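# Close the white door from inside until it latches

## Task

From the room's inside, push the white door closed so its latch catches and keeps it shut. Disturb nothing else, release any grip so both hands are empty, and back away. The robot must not topple or finish leaning. Once everything has settled, the arms, hands and lift must be clear of all contact, and the base may touch only fixed things, never anything movable such as a box, cart, lid, drawer or loose part.

## Robot and tools

ROBOT. The LinearBot is an omnidirectional wheeled base with a column about 1.7 m high. A carriage slides along the column (lift_m, 0 to 1 m) and carries two identical six-joint arms, left and right, each ending in a two-finger gripper. Arm bases sit roughly 0.57 m + lift_m above the floor, and the carriage hangs about 0.15 m below them. A hand reaches about 0.78 m from its shoulder but only about 0.38 m below the arm base. Parked joints 1 to 6 are 0, 0.05, 0.05, 1.45, 0, 0; parked, the robot is about 0.85 m wide and 0.65 m long. Cameras: carriage_camera (fixed, forward, tilted about 20 degrees down), left_wrist_camera and right_wrist_camera (looking past the fingertips).

FRAMES. All positions are in metres. Base frame: origin on the floor below the base centre, x forward, y left, z up. left_hand and right_hand are reported in this frame as the midpoint between the finger pads, with quat_wxyz giving orientation (hand z runs along the fingers, fingers open along hand y). base_odometry is in the frame the base had at scene start, counts wheel turns only (slip counts as travel), heading in rad, positive left, -3.142 to 3.142. Hand readings tend to sit above the true hand, more so at long reach.

move. One action per call. Arguments:
- base: an object with exactly one key, each a relative offset from the base's last reported position: translate_m (forward +, -2 to 2 m), strafe_m (left +, -2 to 2 m) or rotate_rad (counter-clockwise +, -6.3 to 6.3 rad).
- joints: one flat object for both arms and lift, keyed by joint name, each value an absolute target: lift_m (0 to 1 m); left_joint1_rad and right_joint1_rad (-2.617 to 3.054, vertical axis, 0 forward, + left); joint2 (0 to 3.141, shoulder: 0 upper arm back and level, 1.57 upright, 3.14 forward level); joint3 (0 to 3.141, elbow, 0 folded, 3.14 straight); joint4 (-1.57 to 1.57, wrist pitch, + lifts fingertips); joint5 (-1.57 to 1.57, wrist yaw, + turns fingertips right); joint6 (-2.094 to 2.094, roll about the fingers); left_gripper_m and right_gripper_m (0 to 0.093 m pad gap). Joints not named keep their earlier targets.
- speeds: per-action top speeds: translate_m and strafe_m 0.02 to 0.5 m/s, rotate_rad 0.05 to 1.57 rad/s, lift_m 0.08 to 0.27 m/s (default 0.25).
- min_time_s: 0.1 to 8 s, the shortest duration for arm and gripper motions; 2 or more keeps paths straighter, very short values make arms lunge and overshoot.
- cameras: list of camera names or ["all"]; [] for none.
- blocking: true (default) waits until everything rests; false returns within about 0.5 s while motion continues.
A call without base or joints just reports state and images. An unknown key makes the call invalid; an out-of-range value is refused, and a refusal or an uncommanded stop cancels the later move, wait and finished_scene calls in that reply. Actions end after at most about 14 s (time_out).

wait(seconds 0 to 10, cameras): lets time pass, returning early if earlier motions finish. stop(cameras): brakes all running motions; the base coasts a little first. zoom_image(camera, region [x0, y0, x1, y1] in pixels, at most 504 by 504): a closer look at a camera's latest image. read_manual(section "licences"): licence texts only. finished_scene(scene): ends the scene, taking the current scene's number; call nothing after it in that reply.

RESULTS. The "move" line reads "done" when all motions finished, otherwise the worst status. base_status and joint_status per motion: moving, done, off_target (rested short and may still push), contact_stop, time_out, stopped, not_followed (arm targets withheld to prevent self-collision), limit_stop_at_motor_heat. "joint command not followed" means an arm's targets were held back. on_its_own lists what happened uncommanded; "held at" there is a target, not a reading. motor_effort gives percent of maximum per motor, bracketed value is the peak of the last action; a falling lift effort while lowering means a hand rests on something. Joint torques list per-arm values in joint order. A "Motor temperatures" line gives each arm's joints then gripper; MOTOR HOT appears at 75 °C and at 100 °C the arm goes limp for 30 to 60 s (OVER-TEMPERATURE FAULT). Park an arm to cool it. A "pictures" line names the returned images in order.

CAUTIONS. The base's contact stop ignores the arms, and arms have no contact stop: a blocked arm keeps pressing and springs when freed. Do not let arms strike or squeeze each other. To escape a withheld pair, send one arm its current readings with joint1 turned away, then the other in a later action. With joint2 under 0.8 rad, swinging joint1 outward 0.5 rad or more can hit the column. Tipping risk rises with a high carriage, outstretched or loaded arms, pushing or pulling, and abrupt stops; never drive away while a hand grips a fixed door handle, and watch for a hand z rising without command, which signals pitching. After a drive is stopped against something, back off about 0.2 m. Avoid slamming the door, hard hits, dropping things or pushing furniture. The scene keeps running while you think. To release, command a gripper gap well above its reading; finish with arms parked clear and the base touching only fixed things.

Each tool is called after ">>>" as a command line: name --argument value for each argument, lists and objects as JSON in quotes; but a table of rows of numbers goes row by row, as --pt "numbers of a row", without its own name.

## Session

>>> move

Scene clock: 0.00 s.
Joint torques (N m): no reading
Motor temperatures (°C): left_arm=[31 34 39 31 28 30 27] | right_arm=[32 35 36 31 30 29 31]
base_odometry: x=+0.000 y=+0.000 heading=+0.000
base_status: not commanded
joint_positions: lift_m=+0.300 left_joint1_rad=-0.003 left_joint2_rad=+0.052 left_joint3_rad=+0.038 left_joint4_rad=+1.430 left_joint5_rad=-0.033 left_joint6_rad=+0.031 left_gripper_m=+0.09396 right_joint1_rad=+0.000 right_joint2_rad=+0.035 right_joint3_rad=+0.040 right_joint4_rad=+1.434 right_joint5_rad=-0.028 right_joint6_rad=-0.032 right_gripper_m=+0.09396
joint_status: not commanded
motor_effort: lift_m=+18 drive_wheels=+1
left_hand: x=+0.2553 y=+0.3028 z=+1.3095 quat_wxyz=(+0.997, -0.015, +0.077, +0.015) (m; base frame)
right_hand: x=+0.2486 y=-0.2923 z=+1.3103 quat_wxyz=(+0.998, -0.015, +0.066, -0.015) (m; base frame)
pictures: carriage_camera, left_wrist_camera, right_wrist_camera
Images, in order (width x height): carriage_camera 672x504, left_wrist_camera 672x504, right_wrist_camera 672x504.

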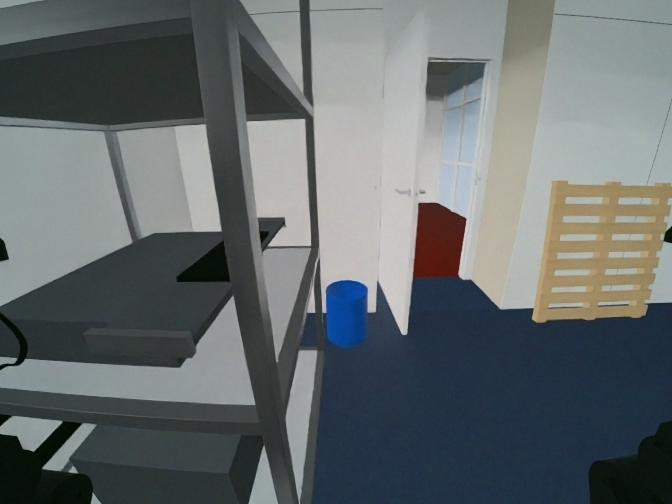

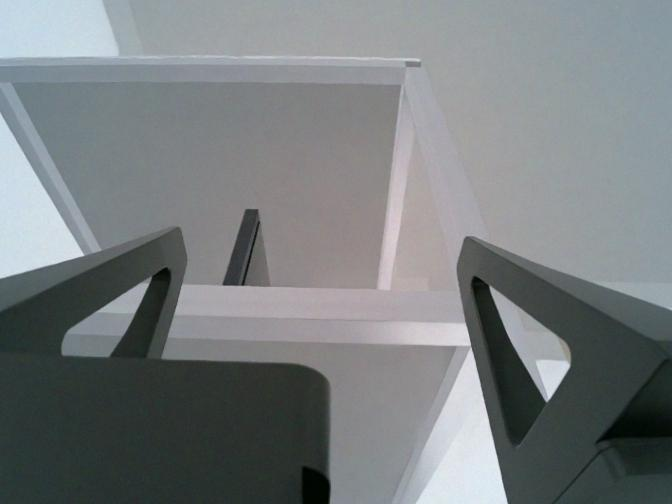

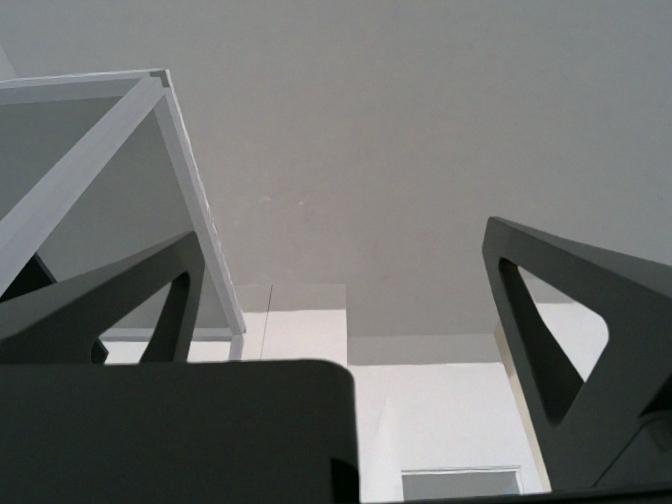

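>>> zoom_image --camera "carriage_camera" --region '[330, 0, 530, 350]'

>>> move --base '{"translate_m": 0.8}' --cameras '["carriage_camera"]'

Scaled by 1.440 from the camera's 672x504 image, which has a finer 960x720 frame.

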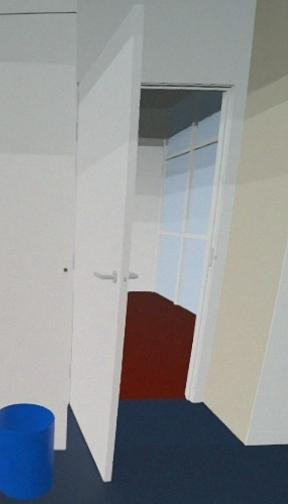

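Scene clock: 12.87 s.
Joint torques (N m): left_arm=[-0.2 3.47 5.41 -0.05 0.15 0.07] | right_arm=[-0.1 3.49 6.31 -0.15 -0.05 -0.05]
move: contact_stop
base_odometry: x=+0.324 y=-0.004 heading=-0.041
base_status: translate_m contact_stop (by the wheels' count: +0.324 of +0.800)
joint_positions: lift_m=+0.300 left_joint1_rad=-0.003 left_joint2_rad=+0.056 left_joint3_rad=+0.039 left_joint4_rad=+1.426 left_joint5_rad=-0.035 left_joint6_rad=+0.031 left_gripper_m=+0.09396 right_joint1_rad=+0.001 right_joint2_rad=+0.039 right_joint3_rad=+0.037 right_joint4_rad=+1.432 right_joint5_rad=-0.029 right_joint6_rad=-0.033 right_gripper_m=+0.09396
joint_status: not commanded
motor_effort: lift_m=+18(20) drive_wheels=+19(92)
left_hand: x=+0.2572 y=+0.3032 z=+1.3095 quat_wxyz=(+0.996, -0.016, +0.081, +0.015) (m; base frame)
right_hand: x=+0.2514 y=-0.2921 z=+1.3093 quat_wxyz=(+0.997, -0.016, +0.070, -0.015) (m; base frame)
pictures: carriage_camera
Images, in order (width x height): carriage_camera 672x504.

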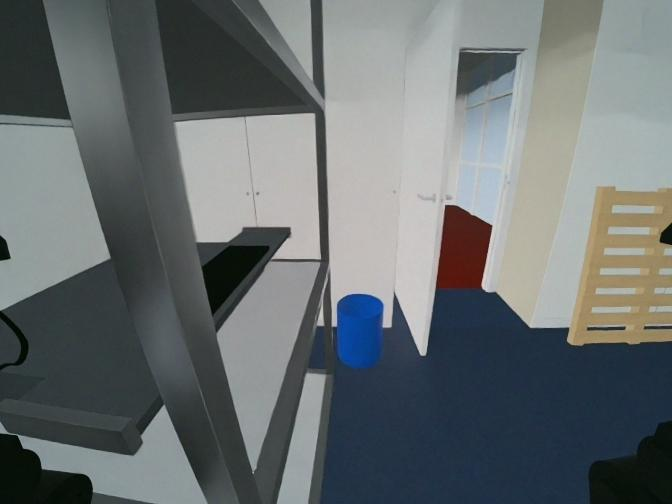

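>>> move --base '{"translate_m": -0.15}' --cameras '[]'

>>> move --base '{"strafe_m": -0.6}' --cameras '["carriage_camera"]'

Scene clock: 26.57 s.
Joint torques (N m): left_arm=[-0.27 3.54 5.45 -0.04 0.15 0.02] | right_arm=[-0.14 3.49 6.31 -0.16 -0.04 -0.05]
move: done
base_odometry: x=+0.174 y=+0.002 heading=-0.040
base_status: done
joint_positions: lift_m=+0.300 left_joint1_rad=-0.003 left_joint2_rad=+0.056 left_joint3_rad=+0.039 left_joint4_rad=+1.425 left_joint5_rad=-0.035 left_joint6_rad=+0.031 left_gripper_m=+0.09396 right_joint1_rad=+0.001 right_joint2_rad=+0.039 right_joint3_rad=+0.037 right_joint4_rad=+1.431 right_joint5_rad=-0.029 right_joint6_rad=-0.033 right_gripper_m=+0.09396
joint_status: not commanded
motor_effort: lift_m=+18(18) drive_wheels=+5(15)
left_hand: x=+0.2574 y=+0.3032 z=+1.3094 quat_wxyz=(+0.996, -0.016, +0.081, +0.015) (m; base frame)
right_hand: x=+0.2515 y=-0.2921 z=+1.3093 quat_wxyz=(+0.997, -0.016, +0.071, -0.015) (m; base frame)
pictures: none
No camera images: "cameras" was empty.

Scene clock: 29.97 s.
Joint torques (N m): left_arm=[-0.35 3.58 5.65 0.01 0.17 0.06] | right_arm=[-0.28 3.48 6.28 -0.13 -0.04 -0.05]
move: done
base_odometry: x=+0.150 y=-0.597 heading=-0.040
base_status: done
joint_positions: lift_m=+0.300 left_joint1_rad=-0.002 left_joint2_rad=+0.056 left_joint3_rad=+0.039 left_joint4_rad=+1.425 left_joint5_rad=-0.035 left_joint6_rad=+0.031 left_gripper_m=+0.09396 right_joint1_rad=+0.001 right_joint2_rad=+0.039 right_joint3_rad=+0.037 right_joint4_rad=+1.431 right_joint5_rad=-0.029 right_joint6_rad=-0.033 right_gripper_m=+0.09396
joint_status: not commanded
motor_effort: lift_m=+18(18) drive_wheels=-2(12)
left_hand: x=+0.2574 y=+0.3032 z=+1.3094 quat_wxyz=(+0.996, -0.016, +0.081, +0.016) (m; base frame)
right_hand: x=+0.2515 y=-0.2921 z=+1.3093 quat_wxyz=(+0.997, -0.016, +0.071, -0.015) (m; base frame)
pictures: carriage_camera
Images, in order (width x height): carriage_camera 672x504.

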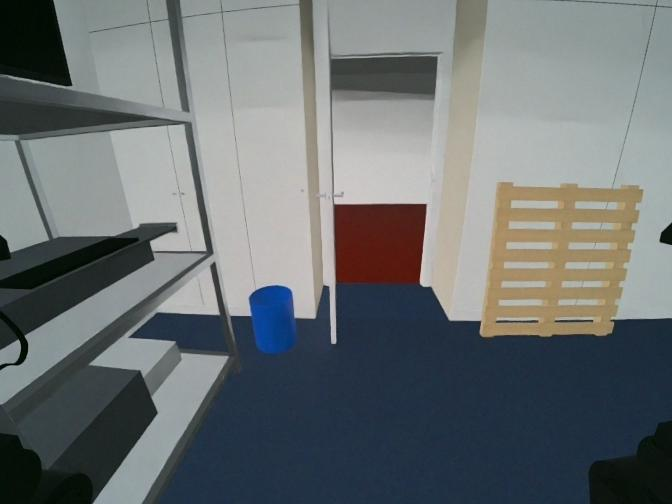

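>>> move --base '{"translate_m": 0.95}' --joints '{"lift_m": 0.0, "left_joint1_rad": 0.0, "left_joint2_rad": 1.9, "left_joint3_rad": 1.3, "left_joint4_rad": 0.6, "left_joint5_rad": 0, "left_joint6_rad": 0, "left_gripper_m": 0.0}' --speeds '{"translate_m": 0.35}' --min_time_s 2.5 --cameras '["carriage_camera", "left_wrist_camera"]'

Scene clock: 84.37 s.
Joint torques (N m): left_arm=[0.02 -10.37 9.35 1.95 0.28 -0.11] | right_arm=[-0.16 3.49 6.32 -0.16 -0.04 -0.06]
move: done
base_odometry: x=+1.099 y=-0.636 heading=-0.040
base_status: done
joint_positions: lift_m=+0.000 left_joint1_rad=-0.002 left_joint2_rad=+1.891 left_joint3_rad=+1.272 left_joint4_rad=+0.606 left_joint5_rad=-0.015 left_joint6_rad=+0.012 left_gripper_m=+0.00067 right_joint1_rad=+0.001 right_joint2_rad=+0.039 right_joint3_rad=+0.037 right_joint4_rad=+1.432 right_joint5_rad=-0.029 right_joint6_rad=-0.033 right_gripper_m=+0.09396
joint_status: all done
motor_effort: lift_m=+18(19) drive_wheels=-1(14)
left_hand: x=+0.8005 y=+0.2985 z=+0.8482 quat_wxyz=(+0.702, +0.000, +0.712, +0.009) (m; base frame)
right_hand: x=+0.2512 y=-0.2921 z=+1.0093 quat_wxyz=(+0.997, -0.016, +0.070, -0.015) (m; base frame)
pictures: carriage_camera, left_wrist_camera
Images, in order (width x height): carriage_camera 672x504, left_wrist_camera 672x504.

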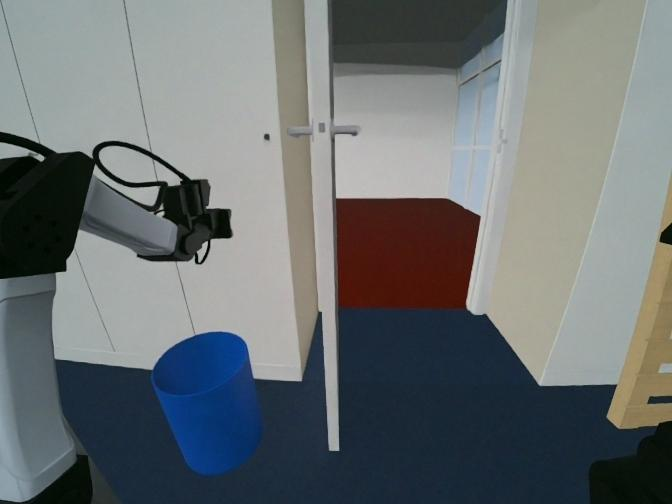

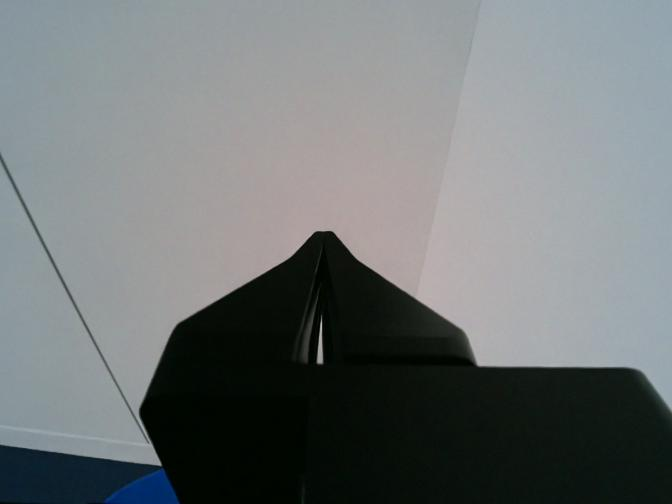

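>>> move --base '{"translate_m": 0.15}' --cameras '[]'

>>> move --base '{"strafe_m": -0.45}' --speeds '{"strafe_m": 0.2}' --cameras '["carriage_camera"]'

Scene clock: 93.47 s.
Joint torques (N m): left_arm=[0.08 -10.48 9.48 1.98 0.28 -0.09] | right_arm=[-0.2 3.52 6.32 -0.15 -0.05 -0.04]
Motor temperatures (°C): left_arm=[31 37 45 34 28 30 27] | right_arm=[31 36 39 30 30 29 31]
move: done
base_odometry: x=+1.249 y=-0.642 heading=-0.041
base_status: done
joint_positions: lift_m=+0.000 left_joint1_rad=-0.002 left_joint2_rad=+1.892 left_joint3_rad=+1.272 left_joint4_rad=+0.603 left_joint5_rad=-0.015 left_joint6_rad=+0.012 left_gripper_m=+0.00067 right_joint1_rad=+0.001 right_joint2_rad=+0.039 right_joint3_rad=+0.037 right_joint4_rad=+1.432 right_joint5_rad=-0.029 right_joint6_rad=-0.033 right_gripper_m=+0.09396
joint_status: not commanded
motor_effort: lift_m=+18(19) drive_wheels=+0(14)
left_hand: x=+0.8008 y=+0.2985 z=+0.8466 quat_wxyz=(+0.701, +0.000, +0.713, +0.009) (m; base frame)
right_hand: x=+0.2514 y=-0.2921 z=+1.0093 quat_wxyz=(+0.997, -0.016, +0.070, -0.015) (m; base frame)
pictures: none
No camera images: "cameras" was empty.

Scene clock: 96.80 s.
Joint torques (N m): left_arm=[-0.34 -10.45 9.29 1.94 0.25 -0.05] | right_arm=[-0.2 3.43 6.28 -0.16 -0.03 -0.05]
move: done
base_odometry: x=+1.231 y=-1.092 heading=-0.041
base_status: done
joint_positions: lift_m=+0.000 left_joint1_rad=+0.002 left_joint2_rad=+1.892 left_joint3_rad=+1.272 left_joint4_rad=+0.602 left_joint5_rad=-0.014 left_joint6_rad=+0.007 left_gripper_m=+0.00066 right_joint1_rad=+0.001 right_joint2_rad=+0.039 right_joint3_rad=+0.037 right_joint4_rad=+1.432 right_joint5_rad=-0.029 right_joint6_rad=-0.033 right_gripper_m=+0.09396
joint_status: not commanded
motor_effort: lift_m=+18(19) drive_wheels=-1(15)
left_hand: x=+0.8008 y=+0.3005 z=+0.8463 quat_wxyz=(+0.700, -0.003, +0.714, +0.008) (m; base frame)
right_hand: x=+0.2514 y=-0.2921 z=+1.0093 quat_wxyz=(+0.997, -0.016, +0.070, -0.015) (m; base frame)
pictures: carriage_camera
Images, in order (width x height): carriage_camera 672x504.

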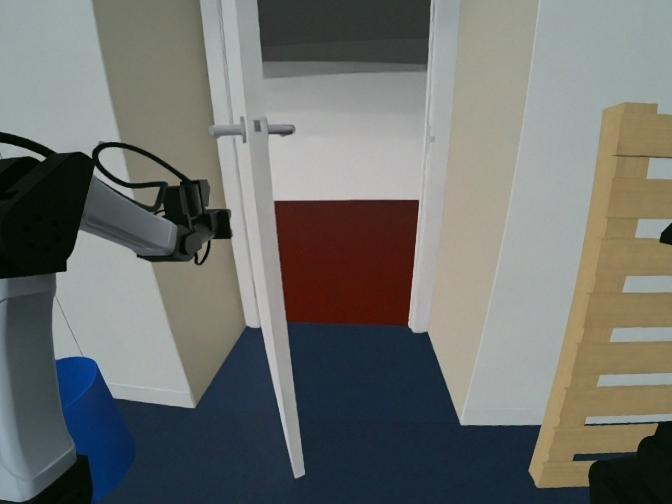

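>>> move --base '{"translate_m": 0.25}' --speeds '{"translate_m": 0.2}' --cameras '[]'

>>> move --joints '{"left_joint1_rad": -0.55}' --min_time_s 2.5 --cameras '["carriage_camera"]'

Scene clock: 120.87 s.
Joint torques (N m): left_arm=[-0.58 -10.32 9.35 1.94 0.32 -0.03] | right_arm=[-0.18 3.55 6.28 -0.15 -0.03 -0.04]
Motor temperatures (°C): left_arm=[31 40 49 39 28 30 28] | right_arm=[31 36 40 30 30 29 31]
move: done
base_odometry: x=+1.481 y=-1.102 heading=-0.041
base_status: done
joint_positions: lift_m=+0.000 left_joint1_rad=+0.006 left_joint2_rad=+1.892 left_joint3_rad=+1.272 left_joint4_rad=+0.601 left_joint5_rad=-0.016 left_joint6_rad=+0.004 left_gripper_m=+0.00066 right_joint1_rad=+0.001 right_joint2_rad=+0.039 right_joint3_rad=+0.037 right_joint4_rad=+1.432 right_joint5_rad=-0.029 right_joint6_rad=-0.033 right_gripper_m=+0.09396
joint_status: not commanded
motor_effort: lift_m=+18(19) drive_wheels=-3(13)
left_hand: x=+0.8008 y=+0.3033 z=+0.8464 quat_wxyz=(+0.700, -0.006, +0.714, +0.009) (m; base frame)
right_hand: x=+0.2514 y=-0.2921 z=+1.0093 quat_wxyz=(+0.997, -0.016, +0.070, -0.015) (m; base frame)
pictures: none
No camera images: "cameras" was empty.

Scene clock: 123.67 s.
Joint torques (N m): left_arm=[-0.49 -10.59 9.29 1.98 0.26 0.07] | right_arm=[-0.1 3.48 6.28 -0.15 -0.06 -0.03]
move: done
base_odometry: x=+1.481 y=-1.102 heading=-0.041
base_status: not commanded
joint_positions: lift_m=+0.000 left_joint1_rad=-0.545 left_joint2_rad=+1.892 left_joint3_rad=+1.272 left_joint4_rad=+0.601 left_joint5_rad=-0.014 left_joint6_rad=-0.002 left_gripper_m=+0.00066 right_joint1_rad=+0.001 right_joint2_rad=+0.039 right_joint3_rad=+0.037 right_joint4_rad=+1.432 right_joint5_rad=-0.029 right_joint6_rad=-0.033 right_gripper_m=+0.09396
joint_status: all done
motor_effort: lift_m=+18(19) drive_wheels=-1(5)
left_hand: x=+0.7173 y=-0.0042 z=+0.8464 quat_wxyz=(+0.676, +0.186, +0.689, -0.184) (m; base frame)
right_hand: x=+0.2514 y=-0.2921 z=+1.0093 quat_wxyz=(+0.997, -0.016, +0.070, -0.015) (m; base frame)
pictures: carriage_camera
Images, in order (width x height): carriage_camera 672x504.

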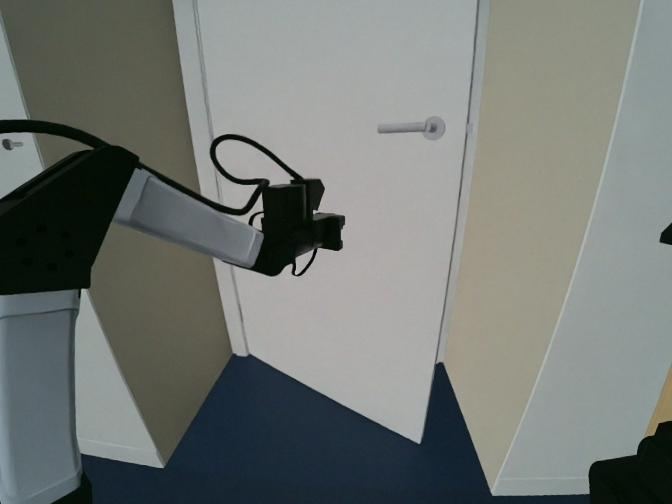

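>>> move --joints '{"left_joint1_rad": -0.85}' --min_time_s 2 --cameras '[]'

>>> move --base '{"translate_m": 0.4}' --speeds '{"translate_m": 0.15}' --cameras '["carriage_camera"]'

Scene clock: 130.20 s.
Joint torques (N m): left_arm=[-0.5 -10.52 9.28 1.95 0.24 0.05] | right_arm=[-0.24 3.47 6.3 -0.14 -0.04 -0.05]
move: done
base_odometry: x=+1.481 y=-1.102 heading=-0.041
base_status: not commanded
joint_positions: lift_m=+0.000 left_joint1_rad=-0.845 left_joint2_rad=+1.892 left_joint3_rad=+1.272 left_joint4_rad=+0.601 left_joint5_rad=-0.013 left_joint6_rad=-0.002 left_gripper_m=+0.00066 right_joint1_rad=+0.001 right_joint2_rad=+0.039 right_joint3_rad=+0.037 right_joint4_rad=+1.432 right_joint5_rad=-0.029 right_joint6_rad=-0.033 right_gripper_m=+0.09396
joint_status: all done
motor_effort: lift_m=+19(19) drive_wheels=-2(3)
left_hand: x=+0.6056 y=-0.1393 z=+0.8464 quat_wxyz=(+0.640, +0.288, +0.653, -0.284) (m; base frame)
right_hand: x=+0.2514 y=-0.2921 z=+1.0093 quat_wxyz=(+0.997, -0.016, +0.070, -0.015) (m; base frame)
pictures: none
No camera images: "cameras" was empty.

Scene clock: 133.77 s.
Joint torques (N m): left_arm=[0.01 -10.22 9.29 1.99 0.01 0.07] | right_arm=[-0.14 3.43 6.31 -0.18 -0.05 -0.03]
move: done
base_odometry: x=+1.880 y=-1.119 heading=-0.041
base_status: done
joint_positions: lift_m=+0.000 left_joint1_rad=-0.852 left_joint2_rad=+1.891 left_joint3_rad=+1.273 left_joint4_rad=+0.596 left_joint5_rad=+0.007 left_joint6_rad=-0.002 left_gripper_m=+0.00066 right_joint1_rad=+0.001 right_joint2_rad=+0.039 right_joint3_rad=+0.037 right_joint4_rad=+1.432 right_joint5_rad=-0.029 right_joint6_rad=-0.033 right_gripper_m=+0.09396
joint_status: not commanded
motor_effort: lift_m=+18(19) drive_wheels=-3(13)
left_hand: x=+0.5998 y=-0.1442 z=+0.8462 quat_wxyz=(+0.635, +0.297, +0.650, -0.292) (m; base frame)
right_hand: x=+0.2512 y=-0.2921 z=+1.0093 quat_wxyz=(+0.997, -0.016, +0.070, -0.015) (m; base frame)
pictures: carriage_camera
Images, in order (width x height): carriage_camera 672x504.

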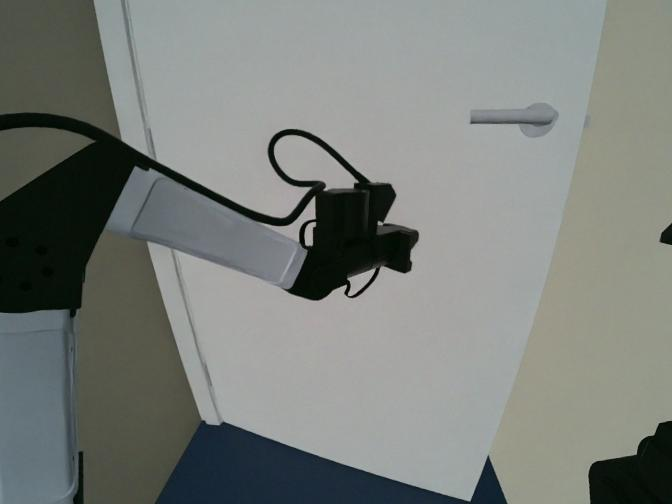

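>>> move --base '{"translate_m": 0.3}' --speeds '{"translate_m": 0.12}' --cameras '["carriage_camera"]'

Scene clock: 142.77 s.
Joint torques (N m): left_arm=[13.6 -8.34 9.54 2.37 -3.27 -0.03] | right_arm=[-0.29 3.55 6.27 -0.14 -0.05 -0.04]
move: done
base_odometry: x=+2.180 y=-1.132 heading=-0.042
base_status: done
joint_positions: lift_m=+0.000 left_joint1_rad=-1.028 left_joint2_rad=+1.872 left_joint3_rad=+1.268 left_joint4_rad=+0.550 left_joint5_rad=+0.292 left_joint6_rad=+0.008 left_gripper_m=+0.00070 right_joint1_rad=+0.001 right_joint2_rad=+0.039 right_joint3_rad=+0.037 right_joint4_rad=+1.432 right_joint5_rad=-0.029 right_joint6_rad=-0.033 right_gripper_m=+0.09396
joint_status: not commanded
motor_effort: lift_m=+18(19) drive_wheels=+11(16)
left_hand: x=+0.4691 y=-0.2205 z=+0.8436 quat_wxyz=(+0.543, +0.442, +0.574, -0.424) (m; base frame)
right_hand: x=+0.2512 y=-0.2921 z=+1.0093 quat_wxyz=(+0.997, -0.016, +0.070, -0.015) (m; base frame)
pictures: carriage_camera
Images, in order (width x height): carriage_camera 672x504.

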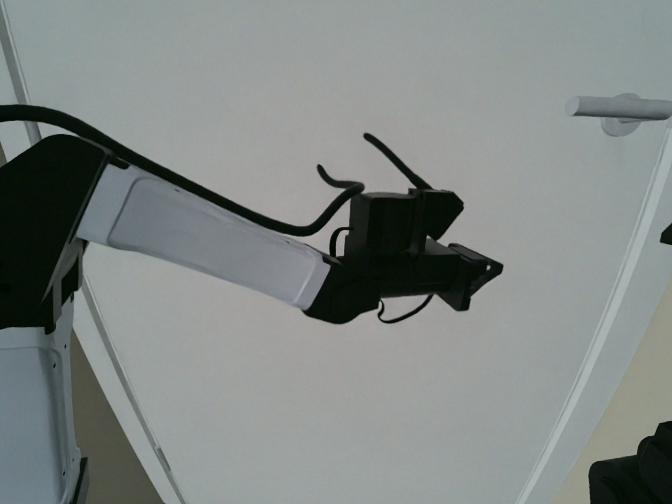

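>>> move --base '{"translate_m": -0.45}' --speeds '{"translate_m": 0.3}' --cameras '["carriage_camera"]'

>>> move --joints '{"left_joint1_rad": 0.0, "left_joint2_rad": 0.05, "left_joint3_rad": 0.05, "left_joint4_rad": 1.45, "right_joint1_rad": 0.0, "right_joint2_rad": 1.9, "right_joint3_rad": 1.3, "right_joint4_rad": 0.6, "right_joint5_rad": 0, "right_joint6_rad": 0, "right_gripper_m": 0.0}' --min_time_s 2 --cameras '["carriage_camera"]'

Scene clock: 161.53 s.
Joint torques (N m): left_arm=[-0.57 -10.24 9.42 2.14 -0.09 0.17] | right_arm=[-0.16 3.52 6.32 -0.12 -0.06 -0.05]
Motor temperatures (°C): left_arm=[39 43 51 43 34 30 28] | right_arm=[31 36 40 30 29 29 31]
move: done
base_odometry: x=+1.730 y=-1.113 heading=-0.042
base_status: done
joint_positions: lift_m=+0.000 left_joint1_rad=-0.848 left_joint2_rad=+1.891 left_joint3_rad=+1.271 left_joint4_rad=+0.583 left_joint5_rad=+0.015 left_joint6_rad=-0.011 left_gripper_m=+0.00067 right_joint1_rad=+0.001 right_joint2_rad=+0.039 right_joint3_rad=+0.037 right_joint4_rad=+1.432 right_joint5_rad=-0.029 right_joint6_rad=-0.033 right_gripper_m=+0.09396
joint_status: not commanded
motor_effort: lift_m=+18(19) drive_wheels=+3(14)
left_hand: x=+0.6001 y=-0.1436 z=+0.8418 quat_wxyz=(+0.628, +0.298, +0.656, -0.294) (m; base frame)
right_hand: x=+0.2513 y=-0.2921 z=+1.0093 quat_wxyz=(+0.997, -0.016, +0.070, -0.015) (m; base frame)
pictures: carriage_camera
Images, in order (width x height): carriage_camera 672x504.

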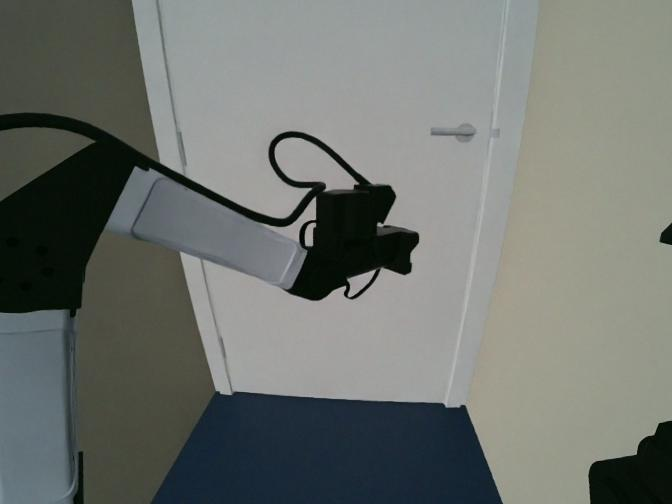

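Scene clock: 163.87 s.
Joint torques (N m): left_arm=[0.36 3.17 4.56 0.06 0.01 0.17] | right_arm=[-0.24 -9.39 10.37 2.14 0.06 0.06]
move: done
base_odometry: x=+1.730 y=-1.113 heading=-0.042
base_status: not commanded
joint_positions: lift_m=+0.000 left_joint1_rad=-0.006 left_joint2_rad=+0.057 left_joint3_rad=+0.057 left_joint4_rad=+1.434 left_joint5_rad=+0.007 left_joint6_rad=-0.011 left_gripper_m=+0.00067 right_joint1_rad=+0.001 right_joint2_rad=+1.889 right_joint3_rad=+1.272 right_joint4_rad=+0.609 right_joint5_rad=-0.013 right_joint6_rad=-0.008 right_gripper_m=+0.00010
joint_status: all done
motor_effort: lift_m=+18(19) drive_wheels=+2(3)
left_hand: x=+0.2503 y=+0.2957 z=+1.0149 quat_wxyz=(+0.998, +0.003, +0.068, -0.009) (m; base frame)
right_hand: x=+0.8002 y=-0.2943 z=+0.8504 quat_wxyz=(+0.704, -0.008, +0.710, +0.002) (m; base frame)
pictures: carriage_camera
Images, in order (width x height): carriage_camera 672x504.

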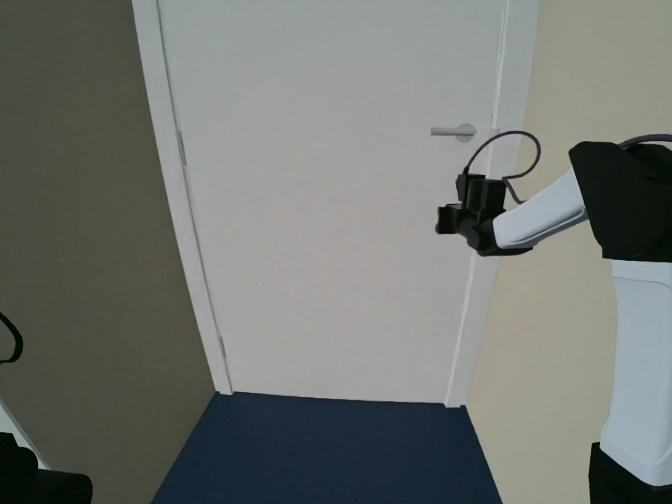

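>>> zoom_image --camera "carriage_camera" --region '[420, 60, 540, 180]'

>>> zoom_image --camera "carriage_camera" --region '[400, 300, 520, 420]'

Scaled by 4.200 from the camera's 672x504 image, which has a finer 960x720 frame.

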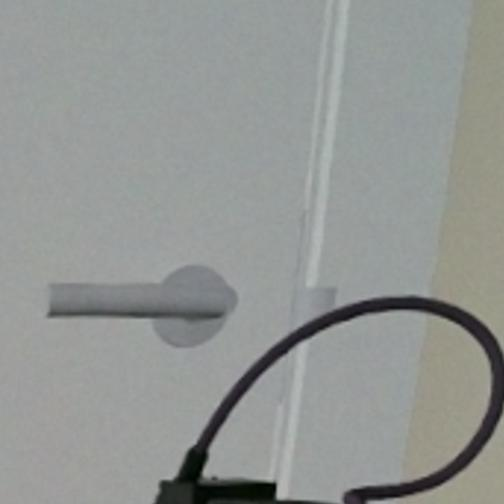

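Scaled by 4.200 from the camera's 672x504 image, which has a finer 960x720 frame.

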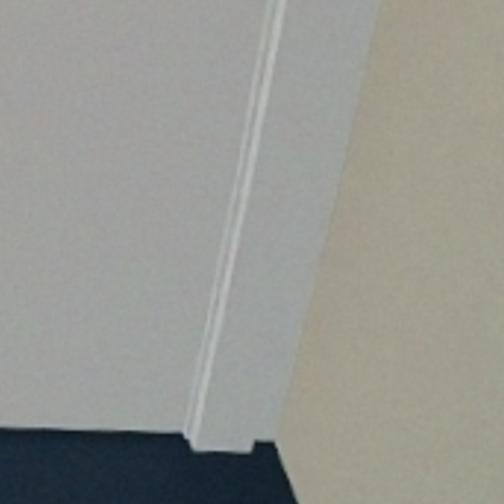

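>>> move --base '{"translate_m": 0.25}' --speeds '{"translate_m": 0.1}' --cameras '["carriage_camera"]'

Scene clock: 178.97 s.
Joint torques (N m): left_arm=[0.35 3.18 4.67 -0.1 0.04 0.15] | right_arm=[-2.85 9.5 15.36 7.73 2.43 1.01]
Motor temperatures (°C): left_arm=[36 40 48 38 31 30 28] | right_arm=[31 39 42 38 30 29 31]
move: done
base_odometry: x=+1.980 y=-1.124 heading=-0.042
base_status: done
joint_positions: lift_m=+0.000 left_joint1_rad=-0.006 left_joint2_rad=+0.057 left_joint3_rad=+0.053 left_joint4_rad=+1.445 left_joint5_rad=+0.007 left_joint6_rad=-0.011 left_gripper_m=+0.00067 right_joint1_rad=+0.030 right_joint2_rad=+1.693 right_joint3_rad=+1.219 right_joint4_rad=-0.276 right_joint5_rad=-0.282 right_joint6_rad=-0.093 right_gripper_m=+0.00010
joint_status: not commanded
motor_effort: lift_m=+17(18) drive_wheels=+18(42)
left_hand: x=+0.2489 y=+0.2958 z=+1.0143 quat_wxyz=(+0.998, +0.003, +0.065, -0.009) (m; base frame)
right_hand: x=+0.6875 y=-0.2348 z=+0.7335 quat_wxyz=(+0.399, -0.111, +0.903, +0.116) (m; base frame)
pictures: carriage_camera
Images, in order (width x height): carriage_camera 672x504.

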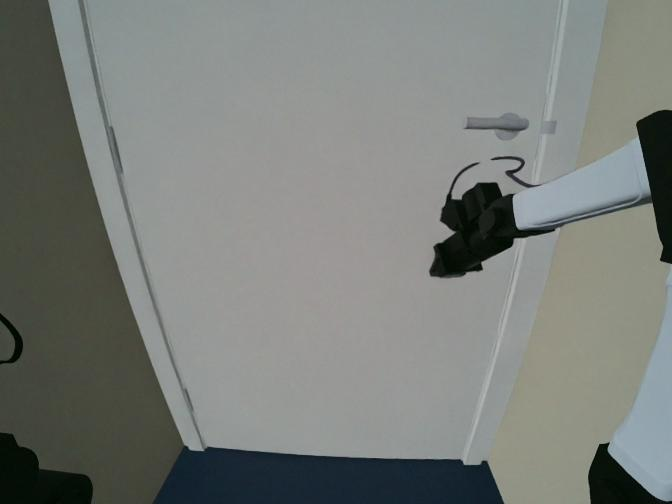

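>>> zoom_image --camera "carriage_camera" --region '[450, 60, 610, 180]'

>>> zoom_image --camera "carriage_camera" --region '[400, 360, 520, 480]'

>>> move --base '{"translate_m": -0.25}' --speeds '{"translate_m": 0.3}' --cameras '["carriage_camera"]'

>>> zoom_image --camera "carriage_camera" --region '[420, 60, 540, 180]'

>>> zoom_image --camera "carriage_camera" --region '[400, 300, 520, 420]'

Scaled by 3.150 from the camera's 672x504 image, which has a finer 960x720 frame.

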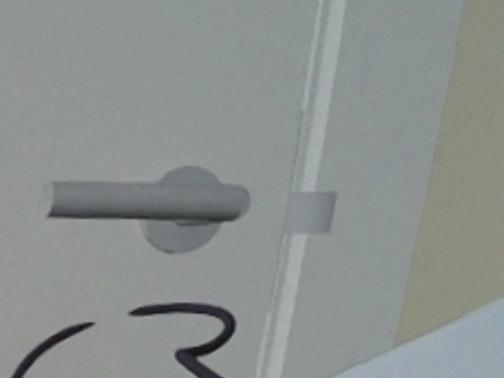

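Scaled by 4.200 from the camera's 672x504 image, which has a finer 960x720 frame.

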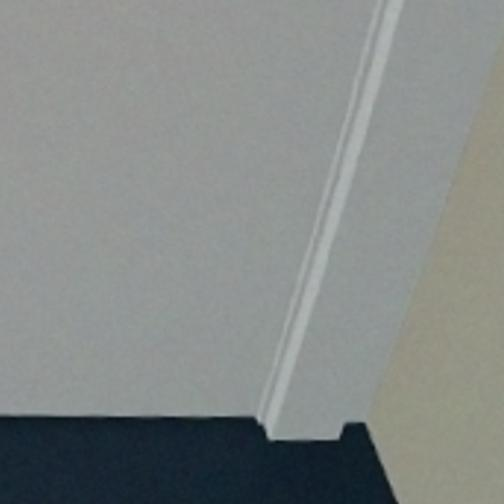

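Scene clock: 186.87 s.
Joint torques (N m): left_arm=[0.36 3.06 5.01 -0.1 0.02 0.13] | right_arm=[-0.05 -11.41 9.17 2.35 0.05 0.06]
Motor temperatures (°C): left_arm=[35 39 47 37 31 30 28] | right_arm=[31 39 43 63 32 29 31]
move: done
base_odometry: x=+1.730 y=-1.113 heading=-0.042
base_status: done
joint_positions: lift_m=+0.000 left_joint1_rad=-0.006 left_joint2_rad=+0.057 left_joint3_rad=+0.053 left_joint4_rad=+1.447 left_joint5_rad=+0.007 left_joint6_rad=-0.011 left_gripper_m=+0.00067 right_joint1_rad=-0.001 right_joint2_rad=+1.911 right_joint3_rad=+1.285 right_joint4_rad=+0.590 right_joint5_rad=-0.013 right_joint6_rad=-0.008 right_gripper_m=+0.00008
joint_status: not commanded
motor_effort: lift_m=+18(18) drive_wheels=-1(18)
left_hand: x=+0.2484 y=+0.2958 z=+1.0142 quat_wxyz=(+0.998, +0.003, +0.064, -0.009) (m; base frame)
right_hand: x=+0.8048 y=-0.2957 z=+0.8393 quat_wxyz=(+0.694, -0.007, +0.720, +0.001) (m; base frame)
pictures: carriage_camera
Images, in order (width x height): carriage_camera 672x504.

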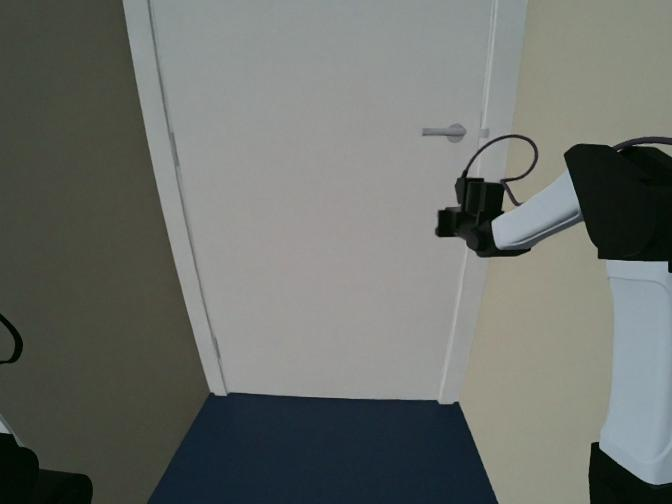

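Scaled by 4.200 from the camera's 672x504 image, which has a finer 960x720 frame.

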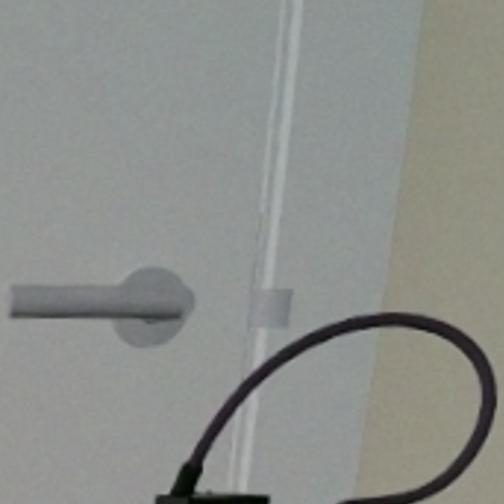

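Scaled by 4.200 from the camera's 672x504 image, which has a finer 960x720 frame.

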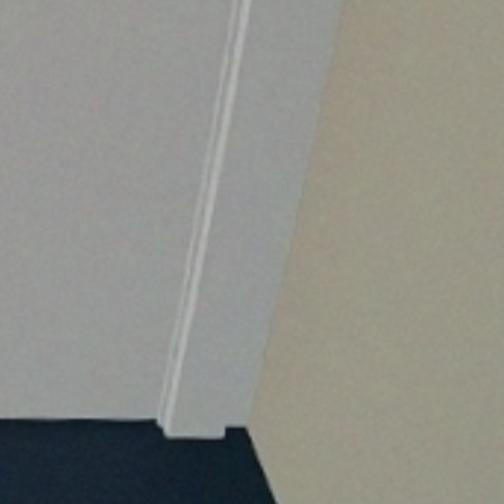

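>>> move --base '{"translate_m": -0.2}' --joints '{"right_joint1_rad": 0.0, "right_joint2_rad": 0.05, "right_joint3_rad": 0.05, "right_joint4_rad": 1.45}' --cameras '[]'

>>> finished_scene --scene 1

Scene clock: 199.10 s.
Joint torques (N m): left_arm=[0.32 3.17 4.88 -0.08 -0.01 0.17] | right_arm=[-0.01 3.06 4.81 -0.08 0.04 0.05]
Motor temperatures (°C): left_arm=[34 38 45 36 30 30 28] | right_arm=[31 41 43 52 31 29 31]
move: done
base_odometry: x=+1.530 y=-1.105 heading=-0.041
base_status: done
joint_positions: lift_m=+0.000 left_joint1_rad=-0.006 left_joint2_rad=+0.057 left_joint3_rad=+0.053 left_joint4_rad=+1.448 left_joint5_rad=+0.007 left_joint6_rad=-0.011 left_gripper_m=+0.00067 right_joint1_rad=-0.001 right_joint2_rad=+0.057 right_joint3_rad=+0.060 right_joint4_rad=+1.441 right_joint5_rad=-0.012 right_joint6_rad=-0.008 right_gripper_m=+0.00008
joint_status: all done
motor_effort: lift_m=+17(18) drive_wheels=-1(14)
left_hand: x=+0.2481 y=+0.2958 z=+1.0142 quat_wxyz=(+0.998, +0.003, +0.063, -0.009) (m; base frame)
right_hand: x=+0.2479 y=-0.2951 z=+1.0158 quat_wxyz=(+0.998, -0.006, +0.064, -0.004) (m; base frame)
pictures: none
No camera images: "cameras" was empty.

The scene is finished: the task was done.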